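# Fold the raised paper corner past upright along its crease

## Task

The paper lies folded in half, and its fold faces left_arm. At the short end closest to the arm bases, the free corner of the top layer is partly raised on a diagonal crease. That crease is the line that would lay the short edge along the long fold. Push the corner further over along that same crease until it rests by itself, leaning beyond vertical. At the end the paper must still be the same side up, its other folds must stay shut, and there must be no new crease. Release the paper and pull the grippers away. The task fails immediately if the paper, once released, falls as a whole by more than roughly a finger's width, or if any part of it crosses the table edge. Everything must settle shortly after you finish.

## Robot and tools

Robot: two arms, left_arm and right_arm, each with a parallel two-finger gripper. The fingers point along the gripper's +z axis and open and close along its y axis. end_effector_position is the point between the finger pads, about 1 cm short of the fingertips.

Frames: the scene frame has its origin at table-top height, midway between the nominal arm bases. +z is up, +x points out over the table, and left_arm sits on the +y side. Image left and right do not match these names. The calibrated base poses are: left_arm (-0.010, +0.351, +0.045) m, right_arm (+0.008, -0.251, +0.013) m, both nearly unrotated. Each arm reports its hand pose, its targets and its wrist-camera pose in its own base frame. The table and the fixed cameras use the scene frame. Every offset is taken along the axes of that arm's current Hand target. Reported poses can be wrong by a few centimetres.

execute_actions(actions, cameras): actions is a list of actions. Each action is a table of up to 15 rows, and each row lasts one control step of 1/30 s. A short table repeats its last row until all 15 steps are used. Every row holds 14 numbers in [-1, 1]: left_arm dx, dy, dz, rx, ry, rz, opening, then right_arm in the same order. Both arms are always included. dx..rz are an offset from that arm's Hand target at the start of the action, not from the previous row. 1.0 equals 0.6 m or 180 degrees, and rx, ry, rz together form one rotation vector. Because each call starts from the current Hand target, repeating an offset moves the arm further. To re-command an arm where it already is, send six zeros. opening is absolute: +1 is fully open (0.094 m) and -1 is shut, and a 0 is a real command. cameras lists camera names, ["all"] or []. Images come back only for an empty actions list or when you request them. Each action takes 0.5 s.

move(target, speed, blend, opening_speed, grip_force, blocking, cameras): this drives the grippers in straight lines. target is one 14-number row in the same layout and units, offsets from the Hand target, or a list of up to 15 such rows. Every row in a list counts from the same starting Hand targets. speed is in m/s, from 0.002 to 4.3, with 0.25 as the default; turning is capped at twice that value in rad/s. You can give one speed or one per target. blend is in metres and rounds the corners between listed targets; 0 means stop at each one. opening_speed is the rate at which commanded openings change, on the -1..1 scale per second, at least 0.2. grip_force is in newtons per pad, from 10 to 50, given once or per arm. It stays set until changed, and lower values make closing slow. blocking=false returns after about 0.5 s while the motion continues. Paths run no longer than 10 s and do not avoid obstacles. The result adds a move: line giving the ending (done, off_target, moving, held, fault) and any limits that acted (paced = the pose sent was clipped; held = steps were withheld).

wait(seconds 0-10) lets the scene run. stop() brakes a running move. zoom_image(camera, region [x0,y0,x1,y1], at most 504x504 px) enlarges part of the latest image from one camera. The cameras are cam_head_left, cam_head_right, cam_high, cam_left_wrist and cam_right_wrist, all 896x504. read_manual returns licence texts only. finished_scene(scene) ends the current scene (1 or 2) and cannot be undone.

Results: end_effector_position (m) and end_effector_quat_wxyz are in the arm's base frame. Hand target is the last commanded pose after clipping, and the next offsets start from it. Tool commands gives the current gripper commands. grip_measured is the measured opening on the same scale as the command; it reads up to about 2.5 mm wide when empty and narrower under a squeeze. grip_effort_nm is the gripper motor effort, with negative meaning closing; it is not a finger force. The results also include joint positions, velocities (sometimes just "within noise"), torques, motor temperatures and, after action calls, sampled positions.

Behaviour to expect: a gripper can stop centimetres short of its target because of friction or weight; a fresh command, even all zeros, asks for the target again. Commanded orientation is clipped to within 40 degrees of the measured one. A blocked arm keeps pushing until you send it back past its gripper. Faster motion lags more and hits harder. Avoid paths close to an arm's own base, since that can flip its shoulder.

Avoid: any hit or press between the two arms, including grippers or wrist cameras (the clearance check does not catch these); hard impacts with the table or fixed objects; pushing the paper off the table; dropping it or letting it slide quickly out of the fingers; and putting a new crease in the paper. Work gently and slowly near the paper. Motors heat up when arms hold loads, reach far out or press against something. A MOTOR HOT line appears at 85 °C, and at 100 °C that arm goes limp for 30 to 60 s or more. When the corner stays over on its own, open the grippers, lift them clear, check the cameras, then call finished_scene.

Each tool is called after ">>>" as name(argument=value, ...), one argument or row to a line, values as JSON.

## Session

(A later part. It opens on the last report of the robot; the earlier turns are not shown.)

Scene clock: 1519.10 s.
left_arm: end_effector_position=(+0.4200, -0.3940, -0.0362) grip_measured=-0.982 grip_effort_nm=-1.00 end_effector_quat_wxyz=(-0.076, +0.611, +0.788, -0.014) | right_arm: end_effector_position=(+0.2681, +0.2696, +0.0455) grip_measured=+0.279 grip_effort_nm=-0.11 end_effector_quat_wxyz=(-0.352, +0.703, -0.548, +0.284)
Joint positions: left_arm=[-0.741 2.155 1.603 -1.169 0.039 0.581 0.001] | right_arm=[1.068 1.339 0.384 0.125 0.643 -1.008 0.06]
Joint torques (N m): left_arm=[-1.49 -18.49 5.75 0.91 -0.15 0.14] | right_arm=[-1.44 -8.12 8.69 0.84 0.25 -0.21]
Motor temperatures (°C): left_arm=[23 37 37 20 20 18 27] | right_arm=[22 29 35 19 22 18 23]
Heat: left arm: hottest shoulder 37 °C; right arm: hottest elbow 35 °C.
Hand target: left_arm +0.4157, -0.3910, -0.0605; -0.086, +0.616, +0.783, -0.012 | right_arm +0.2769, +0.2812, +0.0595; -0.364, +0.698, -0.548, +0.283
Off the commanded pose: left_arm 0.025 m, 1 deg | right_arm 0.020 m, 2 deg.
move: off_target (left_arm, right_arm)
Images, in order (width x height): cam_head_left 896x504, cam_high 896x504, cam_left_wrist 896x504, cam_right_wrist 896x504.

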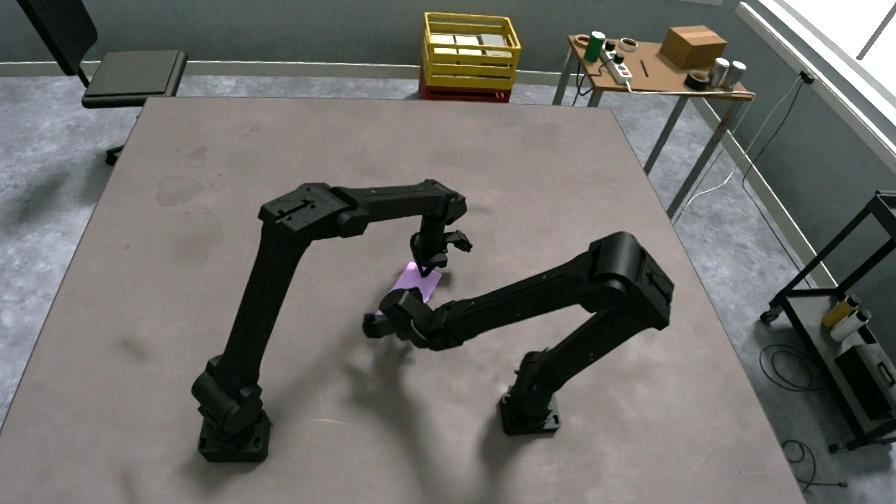

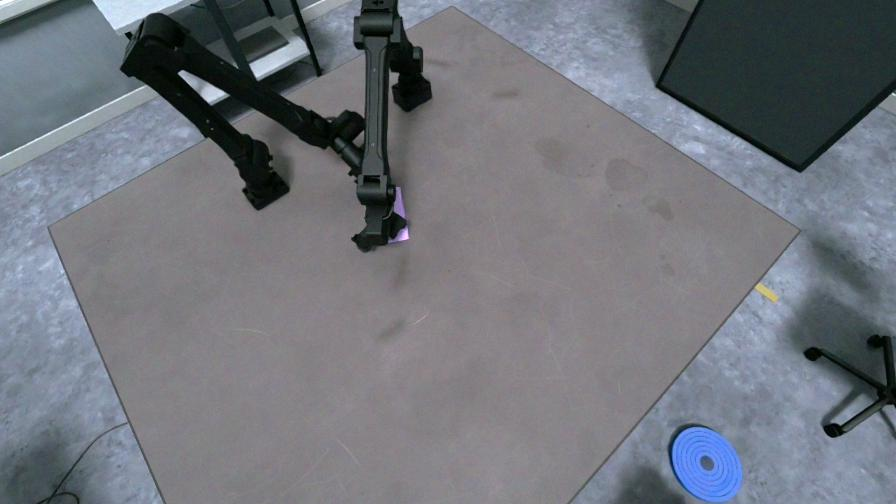

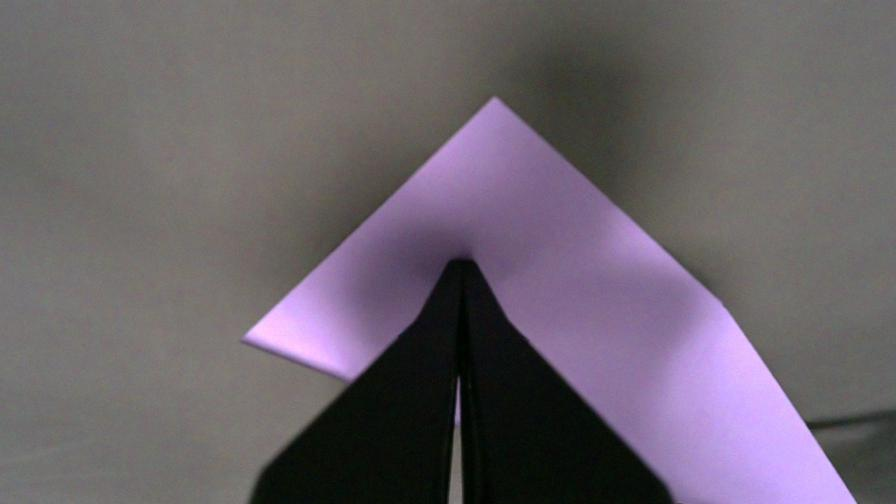

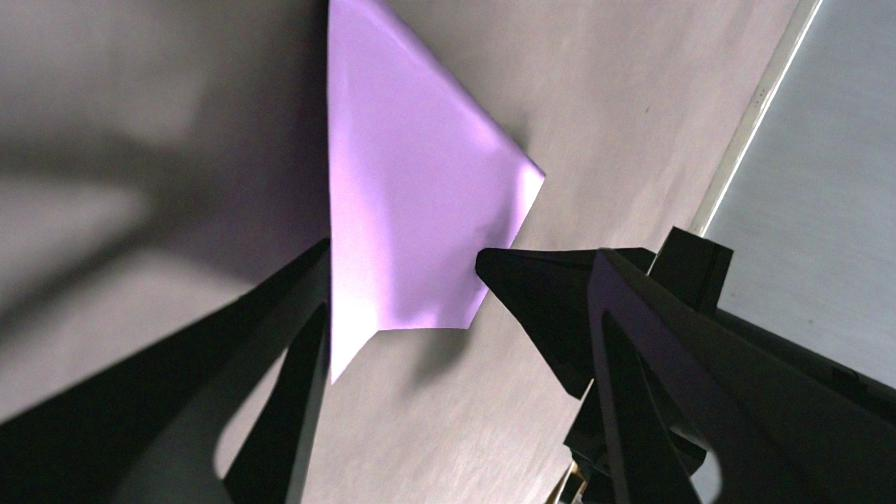

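>>> move(
  target=[
    [0,0,0,0,0,0,-1,-0.0013,-0.0373,0.0213,0,0,0,0.277],
    [0,0,0,0,0,0,-1,-0.0022,-0.0448,0.0423,0,0,0,0.277],
  ],
  speed=0.03,
  blend=[0.005,0],
  cameras=["cam_left_wrist","cam_right_wrist","cam_head_left","cam_high"],
)

>>> zoom_image(
  camera="cam_head_left",
  region=[360, 250, 480, 350],
)

Scene clock: 1539.43 s.
left_arm: end_effector_position=(+0.4200, -0.3940, -0.0362) grip_measured=-0.982 grip_effort_nm=-1.00 end_effector_quat_wxyz=(-0.076, +0.611, +0.788, -0.014) | right_arm: end_effector_position=(+0.2998, +0.2776, +0.0579) grip_measured=+0.279 grip_effort_nm=-0.11 end_effector_quat_wxyz=(-0.351, +0.704, -0.549, +0.283)
Joint positions: left_arm=[-0.741 2.155 1.603 -1.169 0.039 0.581 0.001] | right_arm=[0.985 1.357 0.449 0.116 0.584 -1.078 0.06]
Joint torques (N m): left_arm=[-1.73 -18.2 5.81 1.05 -0.17 0.11] | right_arm=[-1.49 -6.71 9.24 2.11 0.22 -0.15]
Heat: left arm: hottest shoulder 37 °C; right arm: hottest elbow 34 °C.
Hand target: left_arm +0.4157, -0.3910, -0.0605; -0.086, +0.616, +0.783, -0.012 | right_arm +0.3117, +0.2911, +0.0669; -0.364, +0.698, -0.548, +0.283
Off the commanded pose: left_arm 0.025 m, 1 deg | right_arm 0.020 m, 2 deg.
move: off_target (left_arm, right_arm)
Images, in order (width x height): cam_head_left 896x504, cam_high 896x504, cam_left_wrist 896x504, cam_right_wrist 896x504.

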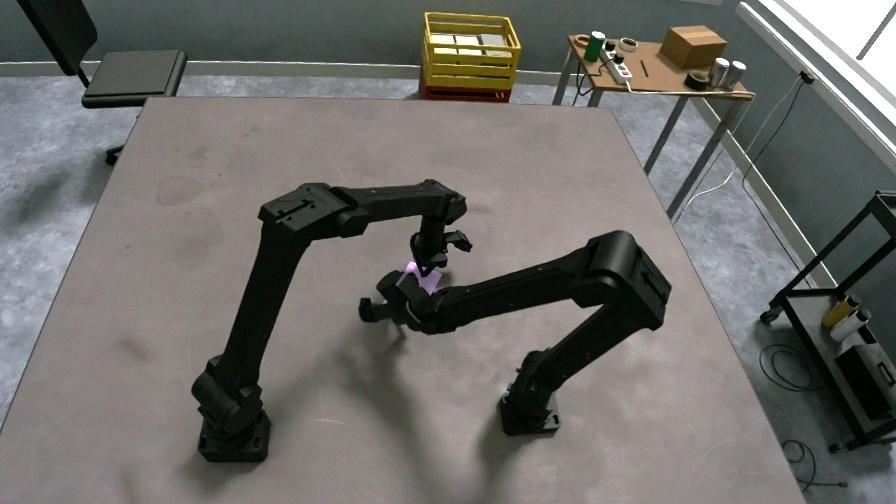

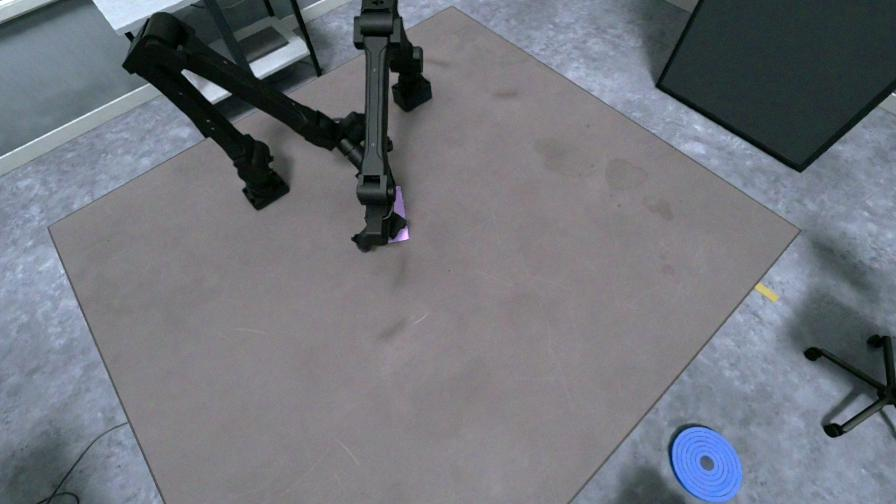

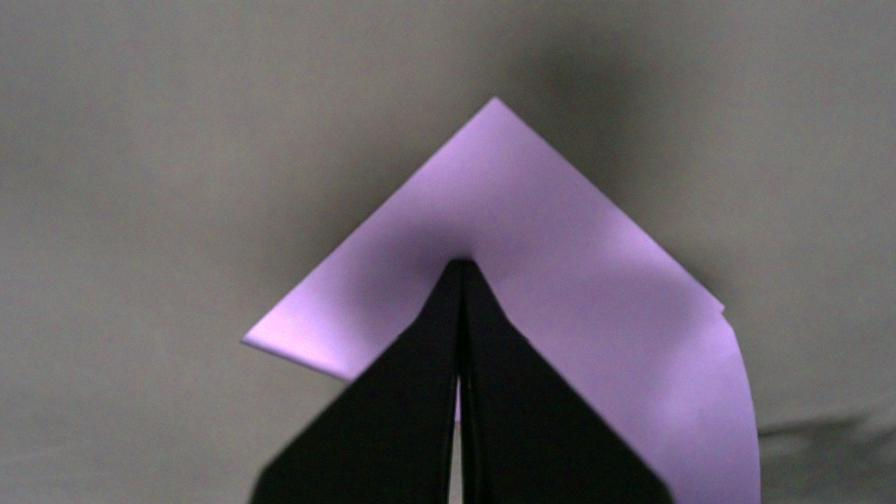

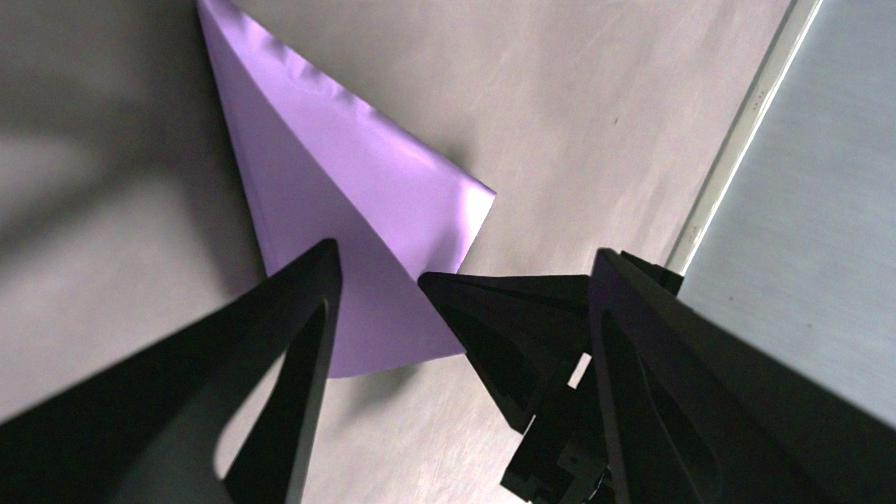

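Scaled by 4.200 from the camera's 896x504 image, which has a finer 1280x720 frame.

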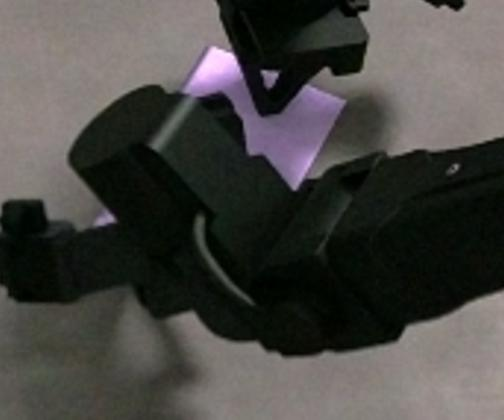

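>>> move(
  target=[
    [0,0,0,0,0,0,-1,-0.0012,-0.0057,0.0325,0,0,0,0.277],
    [0,0,0,0,0,0,-1,-0.0017,-0.0018,0.0548,0,0,0,0.277],
  ],
  speed=0.03,
  blend=[0.005,0],
  cameras=["cam_left_wrist","cam_right_wrist","cam_head_left","cam_high"],
)

>>> zoom_image(
  camera="cam_high",
  region=[340, 160, 430, 250],
)

Scene clock: 1589.10 s.
left_arm: end_effector_position=(+0.4200, -0.3940, -0.0362) grip_measured=-0.982 grip_effort_nm=-0.99 end_effector_quat_wxyz=(-0.076, +0.611, +0.788, -0.014) | right_arm: end_effector_position=(+0.3258, +0.2865, +0.0419) grip_measured=+0.279 grip_effort_nm=-0.11 end_effector_quat_wxyz=(-0.352, +0.704, -0.549, +0.282)
Joint positions: left_arm=[-0.741 2.155 1.603 -1.169 0.039 0.581 0.001] | right_arm=[0.932 1.47 0.489 0.214 0.545 -1.121 0.06]
Joint torques (N m): left_arm=[-1.85 -18.43 5.72 1.02 -0.18 0.13] | right_arm=[-1.38 -7.71 8.64 2.36 0.17 -0.13]
Heat: left arm: hottest shoulder 37 °C; right arm: hottest elbow 37 °C.
Hand target: left_arm +0.4157, -0.3910, -0.0605; -0.086, +0.616, +0.783, -0.012 | right_arm +0.3382, +0.2988, +0.0489; -0.364, +0.698, -0.548, +0.283
Off the commanded pose: left_arm 0.025 m, 1 deg | right_arm 0.019 m, 2 deg.
move: off_target (left_arm, right_arm)
Images, in order (width x height): cam_head_left 896x504, cam_high 896x504, cam_left_wrist 896x504, cam_right_wrist 896x504.

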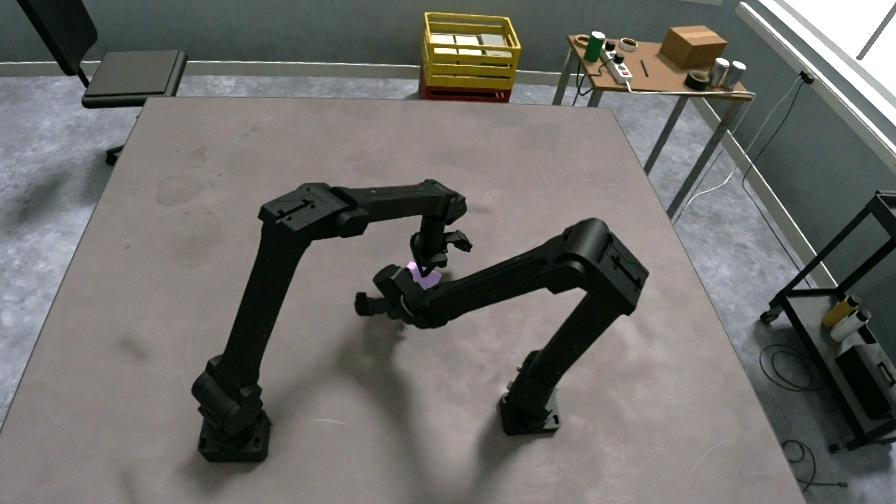

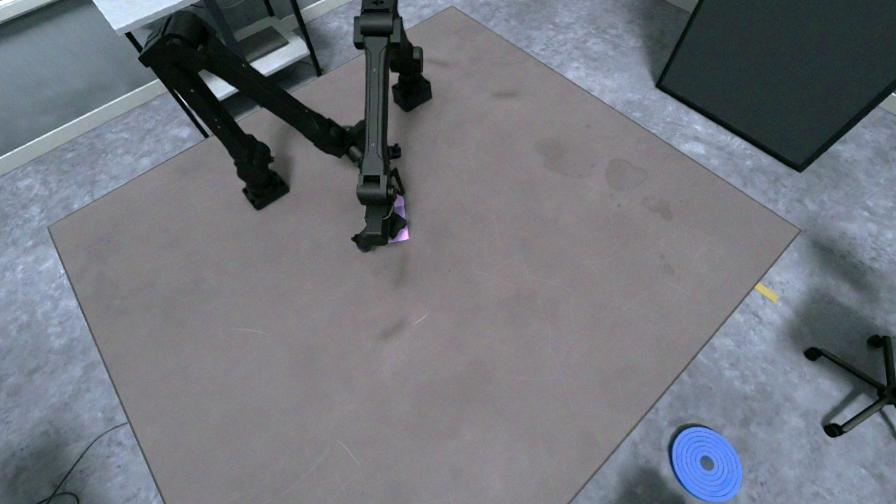

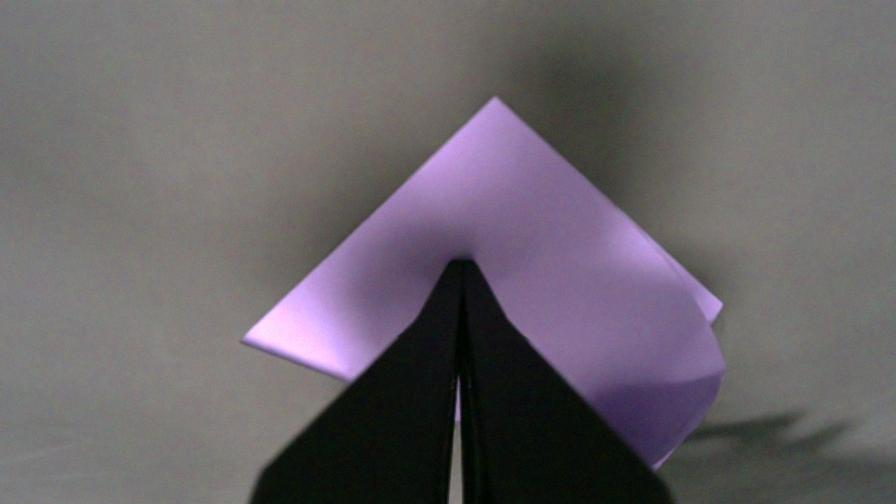

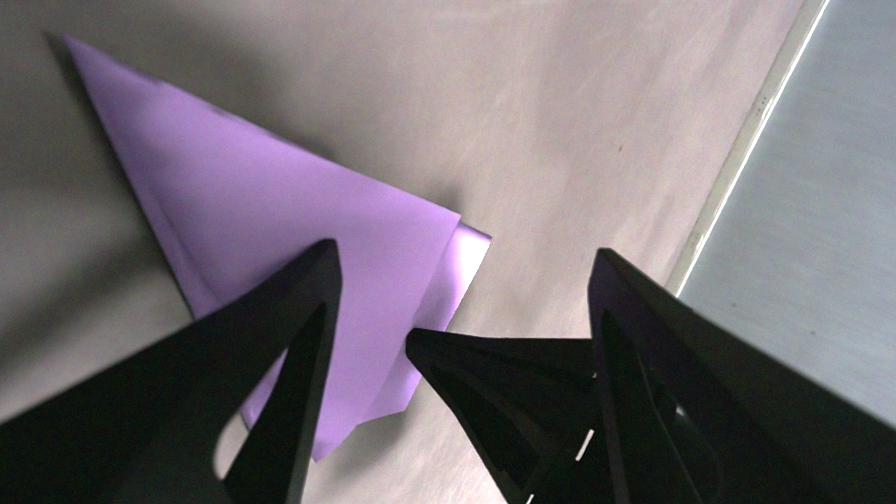

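Scaled by 5.600 from the camera's 896x504 image, which has a finer 1280x720 frame.

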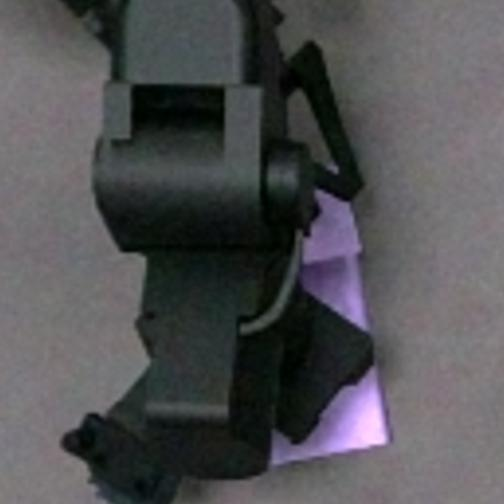

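>>> move(
  target=[
    [0,0,0,0,0,0,-1,-0.0003,0.0185,0.0242,0,0,0,0.277],
    [0,0,0,0,0,0,-1,-0.0003,0.0303,0.0323,0,0,0,0.277],
  ],
  speed=0.03,
  blend=[0.003,0],
  cameras=["cam_left_wrist","cam_right_wrist","cam_head_left","cam_high"],
)

>>> zoom_image(
  camera="cam_right_wrist",
  region=[0, 0, 504, 504],
)

Scene clock: 1609.17 s.
left_arm: end_effector_position=(+0.4200, -0.3940, -0.0362) grip_measured=-0.982 grip_effort_nm=-1.00 end_effector_quat_wxyz=(-0.076, +0.611, +0.788, -0.014) | right_arm: end_effector_position=(+0.3324, +0.2901, +0.0200) grip_measured=+0.279 grip_effort_nm=-0.10 end_effector_quat_wxyz=(-0.355, +0.702, -0.549, +0.282)
Joint positions: left_arm=[-0.741 2.155 1.603 -1.169 0.039 0.581 0.001] | right_arm=[0.922 1.567 0.49 0.322 0.538 -1.129 0.06]
Joint torques (N m): left_arm=[-1.14 -18.9 5.72 1.06 -0.15 0.11] | right_arm=[-1.49 -8 7.69 2.18 0.14 -0.16]
Heat: left arm: hottest shoulder 37 °C; right arm: hottest elbow 36 °C.
Hand target: left_arm +0.4157, -0.3910, -0.0605; -0.086, +0.616, +0.783, -0.012 | right_arm +0.3434, +0.3004, +0.0230; -0.364, +0.698, -0.548, +0.283
Off the commanded pose: left_arm 0.025 m, 1 deg | right_arm 0.015 m, 1 deg.
move: off_target (left_arm, right_arm)
Images, in order (width x height): cam_head_left 896x504, cam_high 896x504, cam_left_wrist 896x504, cam_right_wrist 896x504.

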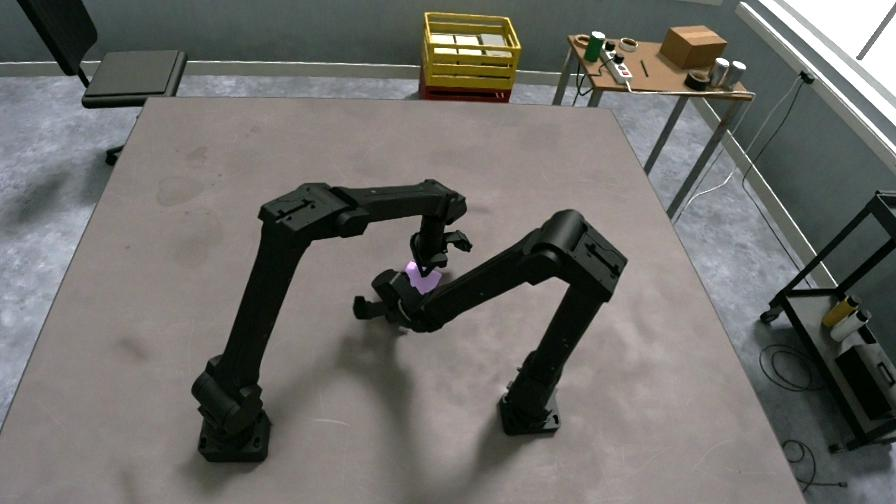

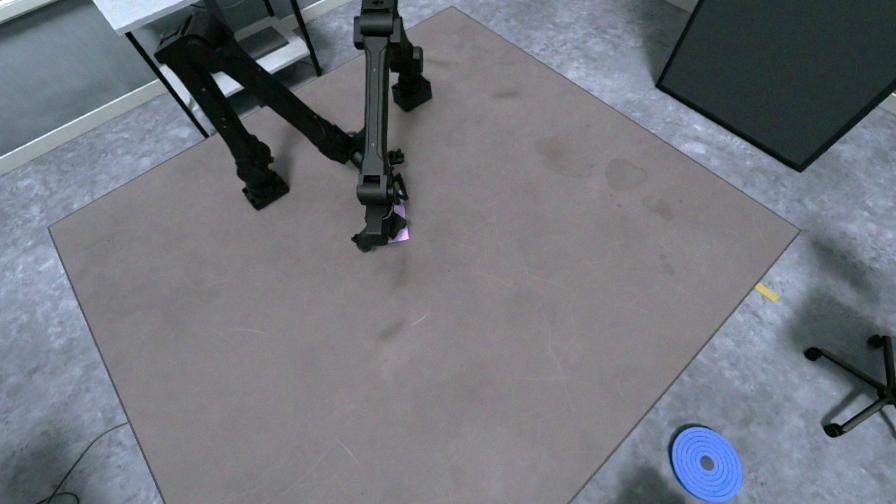

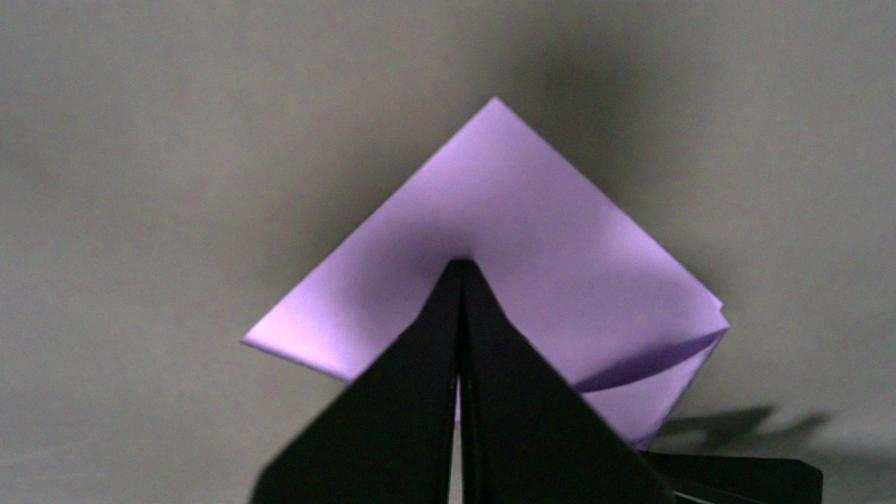

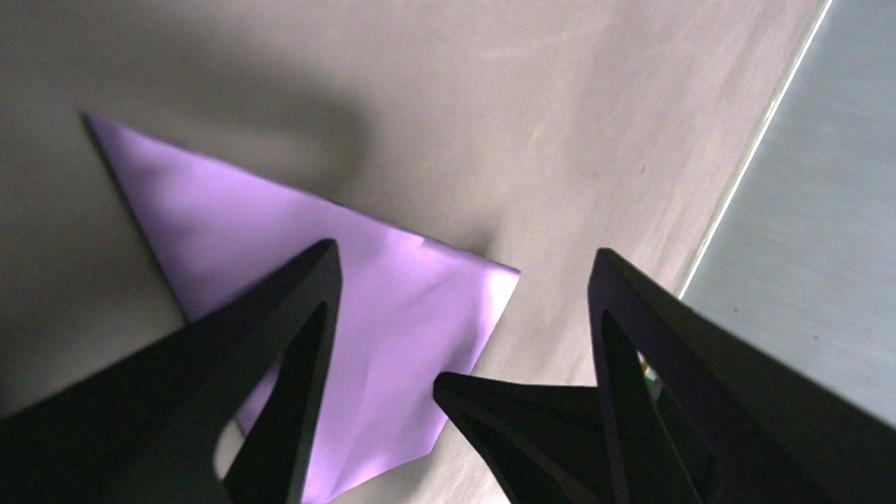

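Scaled by 1.000.

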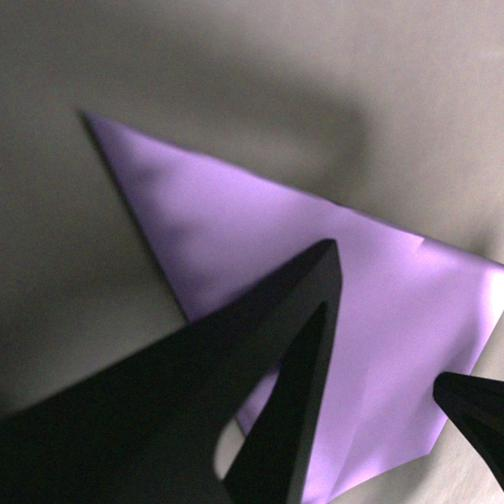

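>>> move(
  target=[
    [0,0,0,0,0,0,-1,0.0072,0.0023,-0.0383,0,0,0,0.277],
    [0,0,0,0,0,0,-1,0.0138,0.0278,-0.0602,0,0,0,0.277],
    [0,0,0,0,0,0,-1,0.0138,0.0523,-0.043,0,0,0,0.277],
  ],
  speed=0.04,
  blend=[0.004,0.003,0],
  cameras=["cam_left_wrist","cam_right_wrist","cam_head_left"],
)

Scene clock: 1627.83 s.
left_arm: end_effector_position=(+0.4200, -0.3940, -0.0362) grip_measured=-0.982 grip_effort_nm=-1.00 end_effector_quat_wxyz=(-0.076, +0.611, +0.788, -0.014) | right_arm: end_effector_position=(+0.3111, +0.2845, +0.0196) grip_measured=+0.279 grip_effort_nm=-0.10 end_effector_quat_wxyz=(-0.367, +0.696, -0.547, +0.284)
Joint positions: left_arm=[-0.741 2.155 1.603 -1.169 0.039 0.581 0.001] | right_arm=[0.968 1.542 0.433 0.365 0.575 -1.098 0.06]
Joint torques (N m): left_arm=[-1.61 -18.08 5.76 0.99 -0.15 0.13] | right_arm=[-0.26 -7.77 4.37 2.15 0.44 -0.01]
Heat: left arm: hottest shoulder 37 °C; right arm: hottest elbow 35 °C.
Hand target: left_arm +0.4157, -0.3910, -0.0605; -0.086, +0.616, +0.783, -0.012 | right_arm +0.3074, +0.2830, +0.0121; -0.364, +0.698, -0.548, +0.283
Off the commanded pose: left_arm 0.025 m, 1 deg | right_arm 0.009 m, 0 deg.
move: off_target (left_arm)
Images, in order (width x height): cam_head_left 896x504, cam_left_wrist 896x504, cam_right_wrist 896x504.

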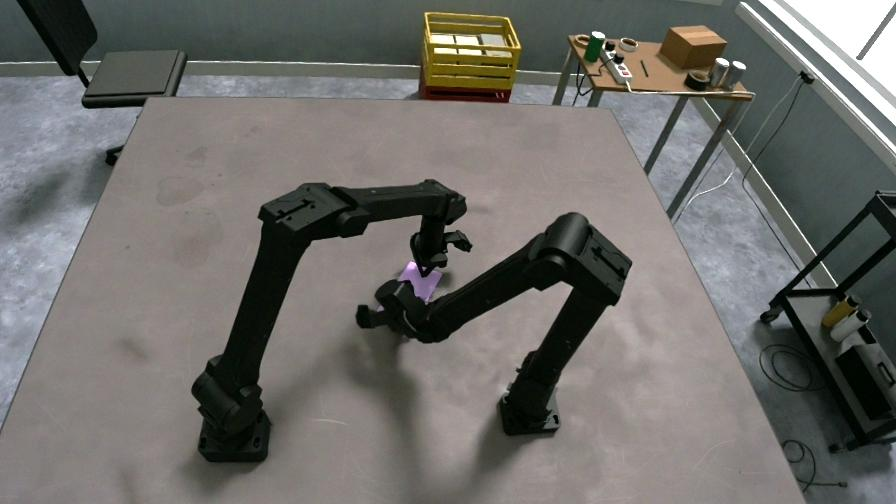

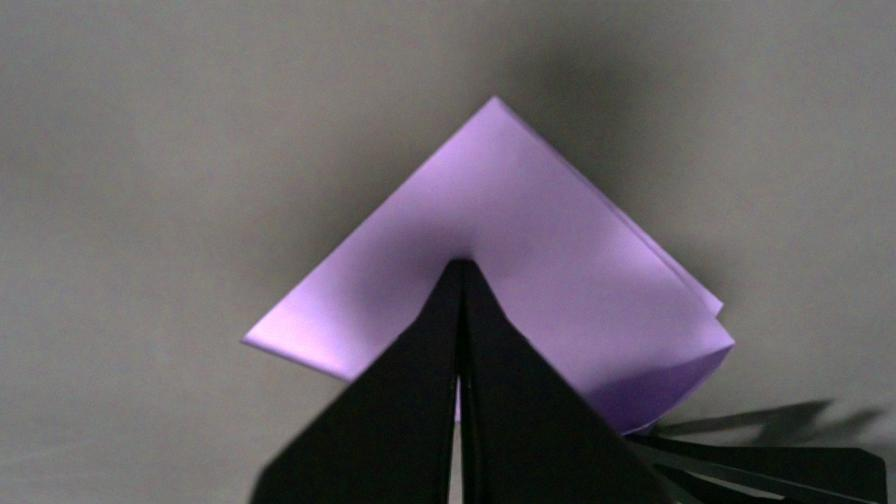

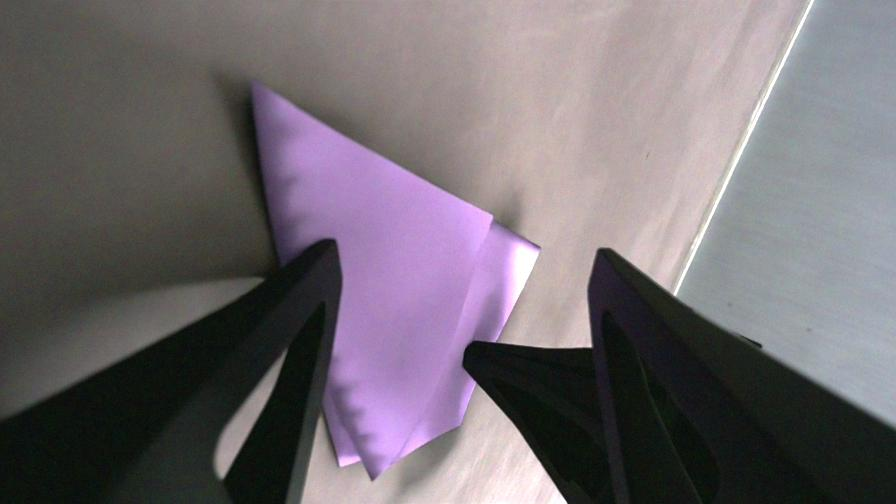

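>>> move(
  target=[
    [0,0,0,0,0,0,-1,0,-0.0082,-0.0288,0,0,0,0.277],
    [0,0,0,0,0,0,-1,0,0.0137,-0.0135,0,0,0,0.277],
    [0,0,0,0,0,0,-1,-0.0533,-0.007,-0.0305,0,0,0,0.277],
    [0,0,0,0,0,0,-1,-0.0533,0.0148,-0.0152,0,0,0,0.277],
    [0,0,0,0,0,0,-1,-0.0533,-0.007,-0.0305,0,0,0,0.277],
    [0,0,0,0,0,0,-1,0.0552,-0.0092,-0.0273,0,0,0,0.277],
    [0,0,0,0,0,0,-1,0.0552,0.0127,-0.012,0,0,0,0.277],
  ],
  speed=0.05,
  blend=[0.003,0.001,0.004,0.001,0.004,0.004,0],
  cameras=["cam_left_wrist","cam_right_wrist","cam_head_left"],
)

Scene clock: 1655.37 s.
left_arm: end_effector_position=(+0.4200, -0.3940, -0.0362) grip_measured=-0.982 grip_effort_nm=-0.99 end_effector_quat_wxyz=(-0.076, +0.611, +0.788, -0.014) | right_arm: end_effector_position=(+0.3073, +0.2533, +0.0190) grip_measured=+0.278 grip_effort_nm=-0.08 end_effector_quat_wxyz=(-0.373, +0.692, -0.550, +0.282)
Joint positions: left_arm=[-0.741 2.155 1.603 -1.169 0.039 0.581 0.001] | right_arm=[0.915 1.495 0.35 0.432 0.534 -1.133 0.06]
Joint torques (N m): left_arm=[-1.2 -18.43 5.86 1.11 -0.14 0.1] | right_arm=[-1.26 -6.65 4.05 2.18 0.14 -0.14]
Heat: left arm: hottest shoulder 38 °C; right arm: hottest elbow 34 °C.
Hand target: left_arm +0.4157, -0.3910, -0.0605; -0.086, +0.616, +0.783, -0.012 | right_arm +0.3053, +0.2486, +0.0099; -0.364, +0.698, -0.548, +0.283
Off the commanded pose: left_arm 0.025 m, 1 deg | right_arm 0.011 m, 1 deg.
move: off_target (left_arm, right_arm)
Images, in order (width x height): cam_head_left 896x504, cam_left_wrist 896x504, cam_right_wrist 896x504.

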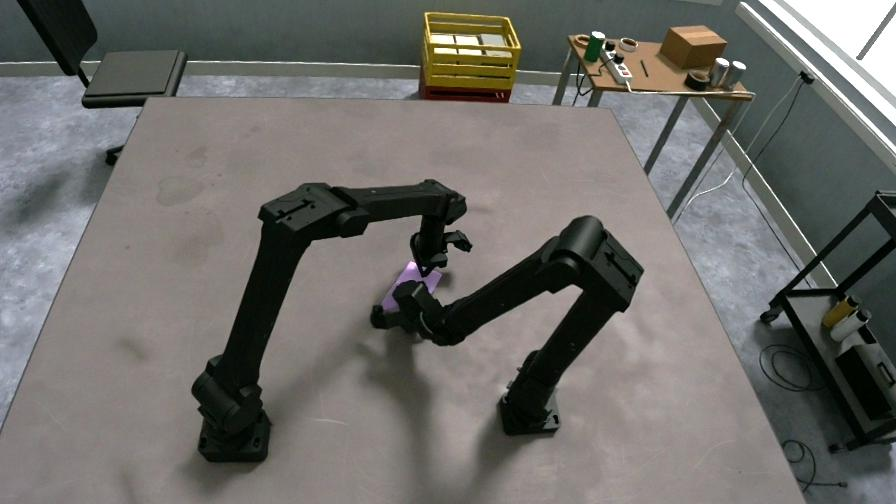

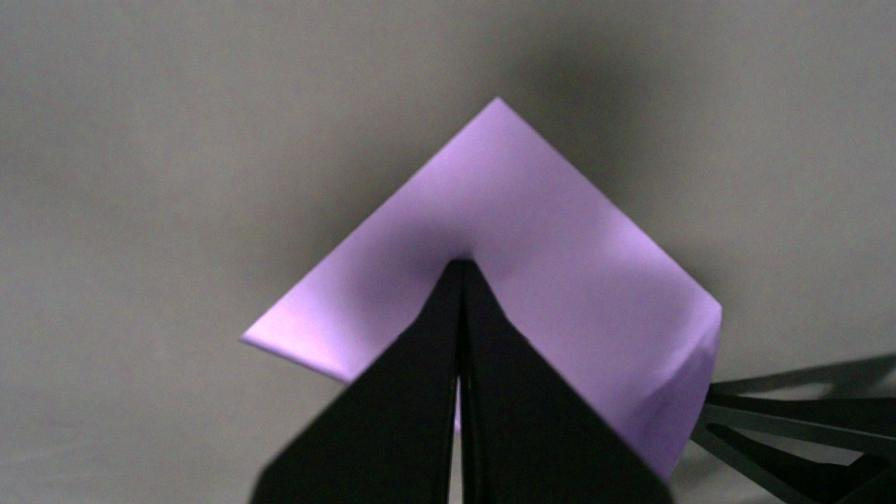

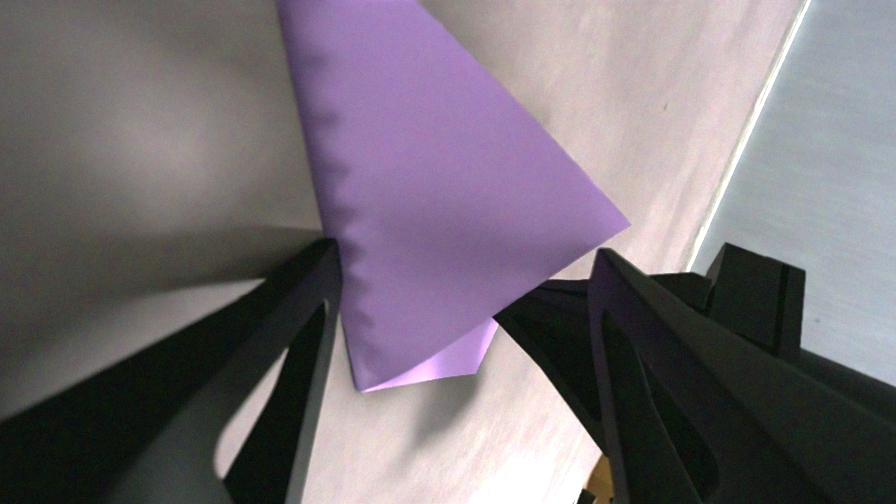

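>>> move(
  target=[0,0,0,0,0,0,-1,0.0013,-0.0327,-0.084,0,0,0,0.277],
  speed=0.04,
  cameras=["cam_left_wrist","cam_right_wrist","cam_head_left","cam_high"],
)

>>> zoom_image(
  camera="cam_right_wrist",
  region=[250, 0, 700, 450],
)

Scene clock: 1670.17 s.
left_arm: end_effector_position=(+0.4200, -0.3940, -0.0362) grip_measured=-0.982 grip_effort_nm=-0.99 end_effector_quat_wxyz=(-0.076, +0.611, +0.788, -0.014) | right_arm: end_effector_position=(+0.2803, +0.2424, +0.0563) grip_measured=+0.278 grip_effort_nm=-0.08 end_effector_quat_wxyz=(-0.367, +0.697, -0.547, +0.284)
Joint positions: left_arm=[-0.741 2.155 1.603 -1.169 0.039 0.581 0.001] | right_arm=[0.974 1.253 0.325 0.18 0.579 -1.094 0.06]
Joint torques (N m): left_arm=[-2.14 -17.85 5.83 1.1 -0.11 0.14] | right_arm=[-0.21 -7.12 5.79 0.91 0.49 0.02]
Heat: left arm: hottest shoulder 38 °C; right arm: hottest elbow 33 °C.
Hand target: left_arm +0.4157, -0.3910, -0.0605; -0.086, +0.616, +0.783, -0.012 | right_arm +0.2764, +0.2403, +0.0548; -0.364, +0.698, -0.548, +0.283
Off the commanded pose: left_arm 0.025 m, 1 deg | right_arm 0.005 m, 0 deg.
move: off_target (left_arm)
Images, in order (width x height): cam_head_left 896x504, cam_high 896x504, cam_left_wrist 896x504, cam_right_wrist 896x504.

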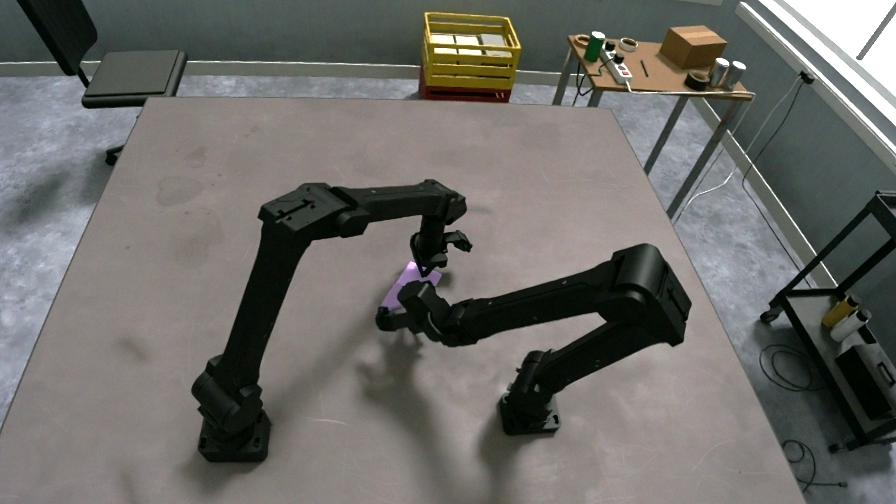

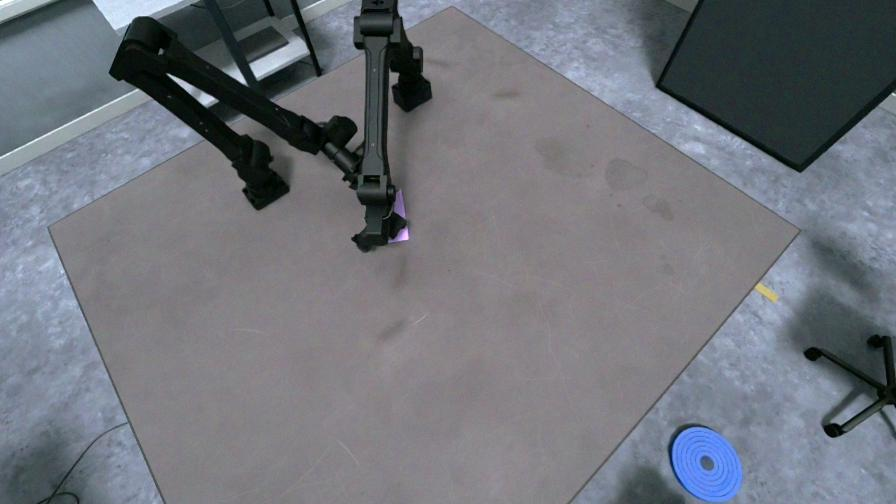

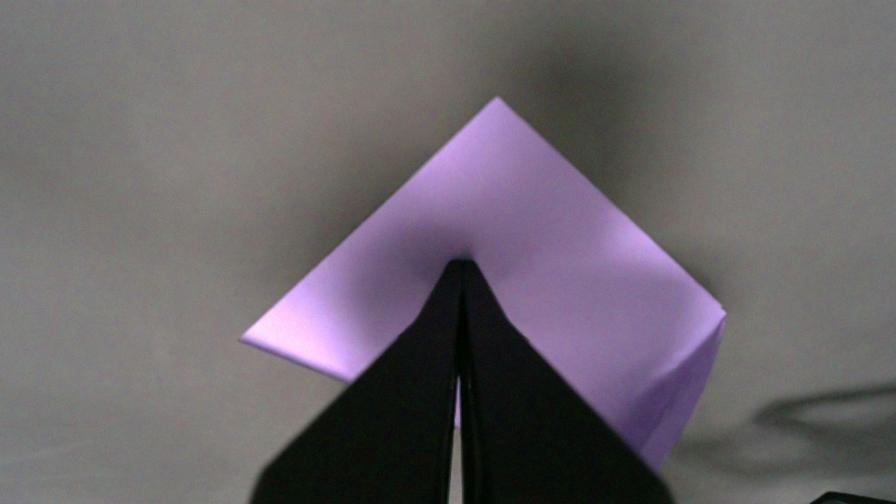

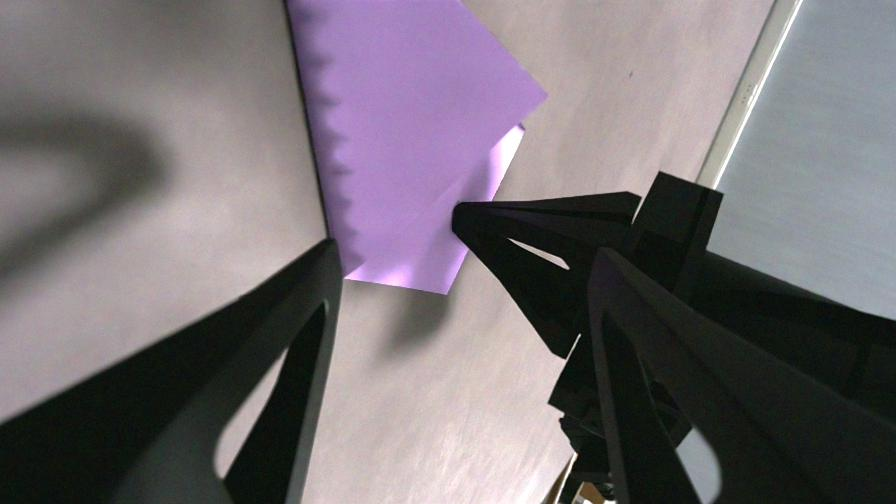

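Scaled by 1.120 from the camera's 896x504 image, which has a finer 1280x720 frame.

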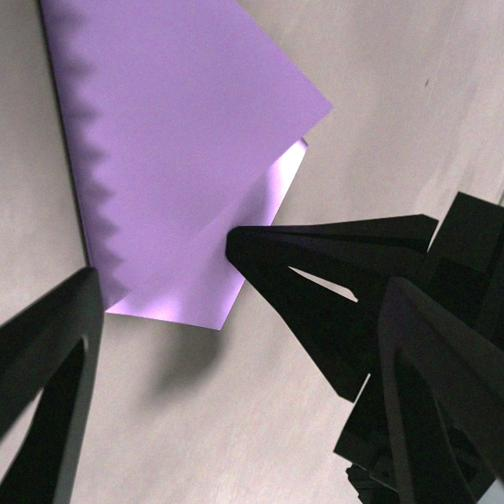

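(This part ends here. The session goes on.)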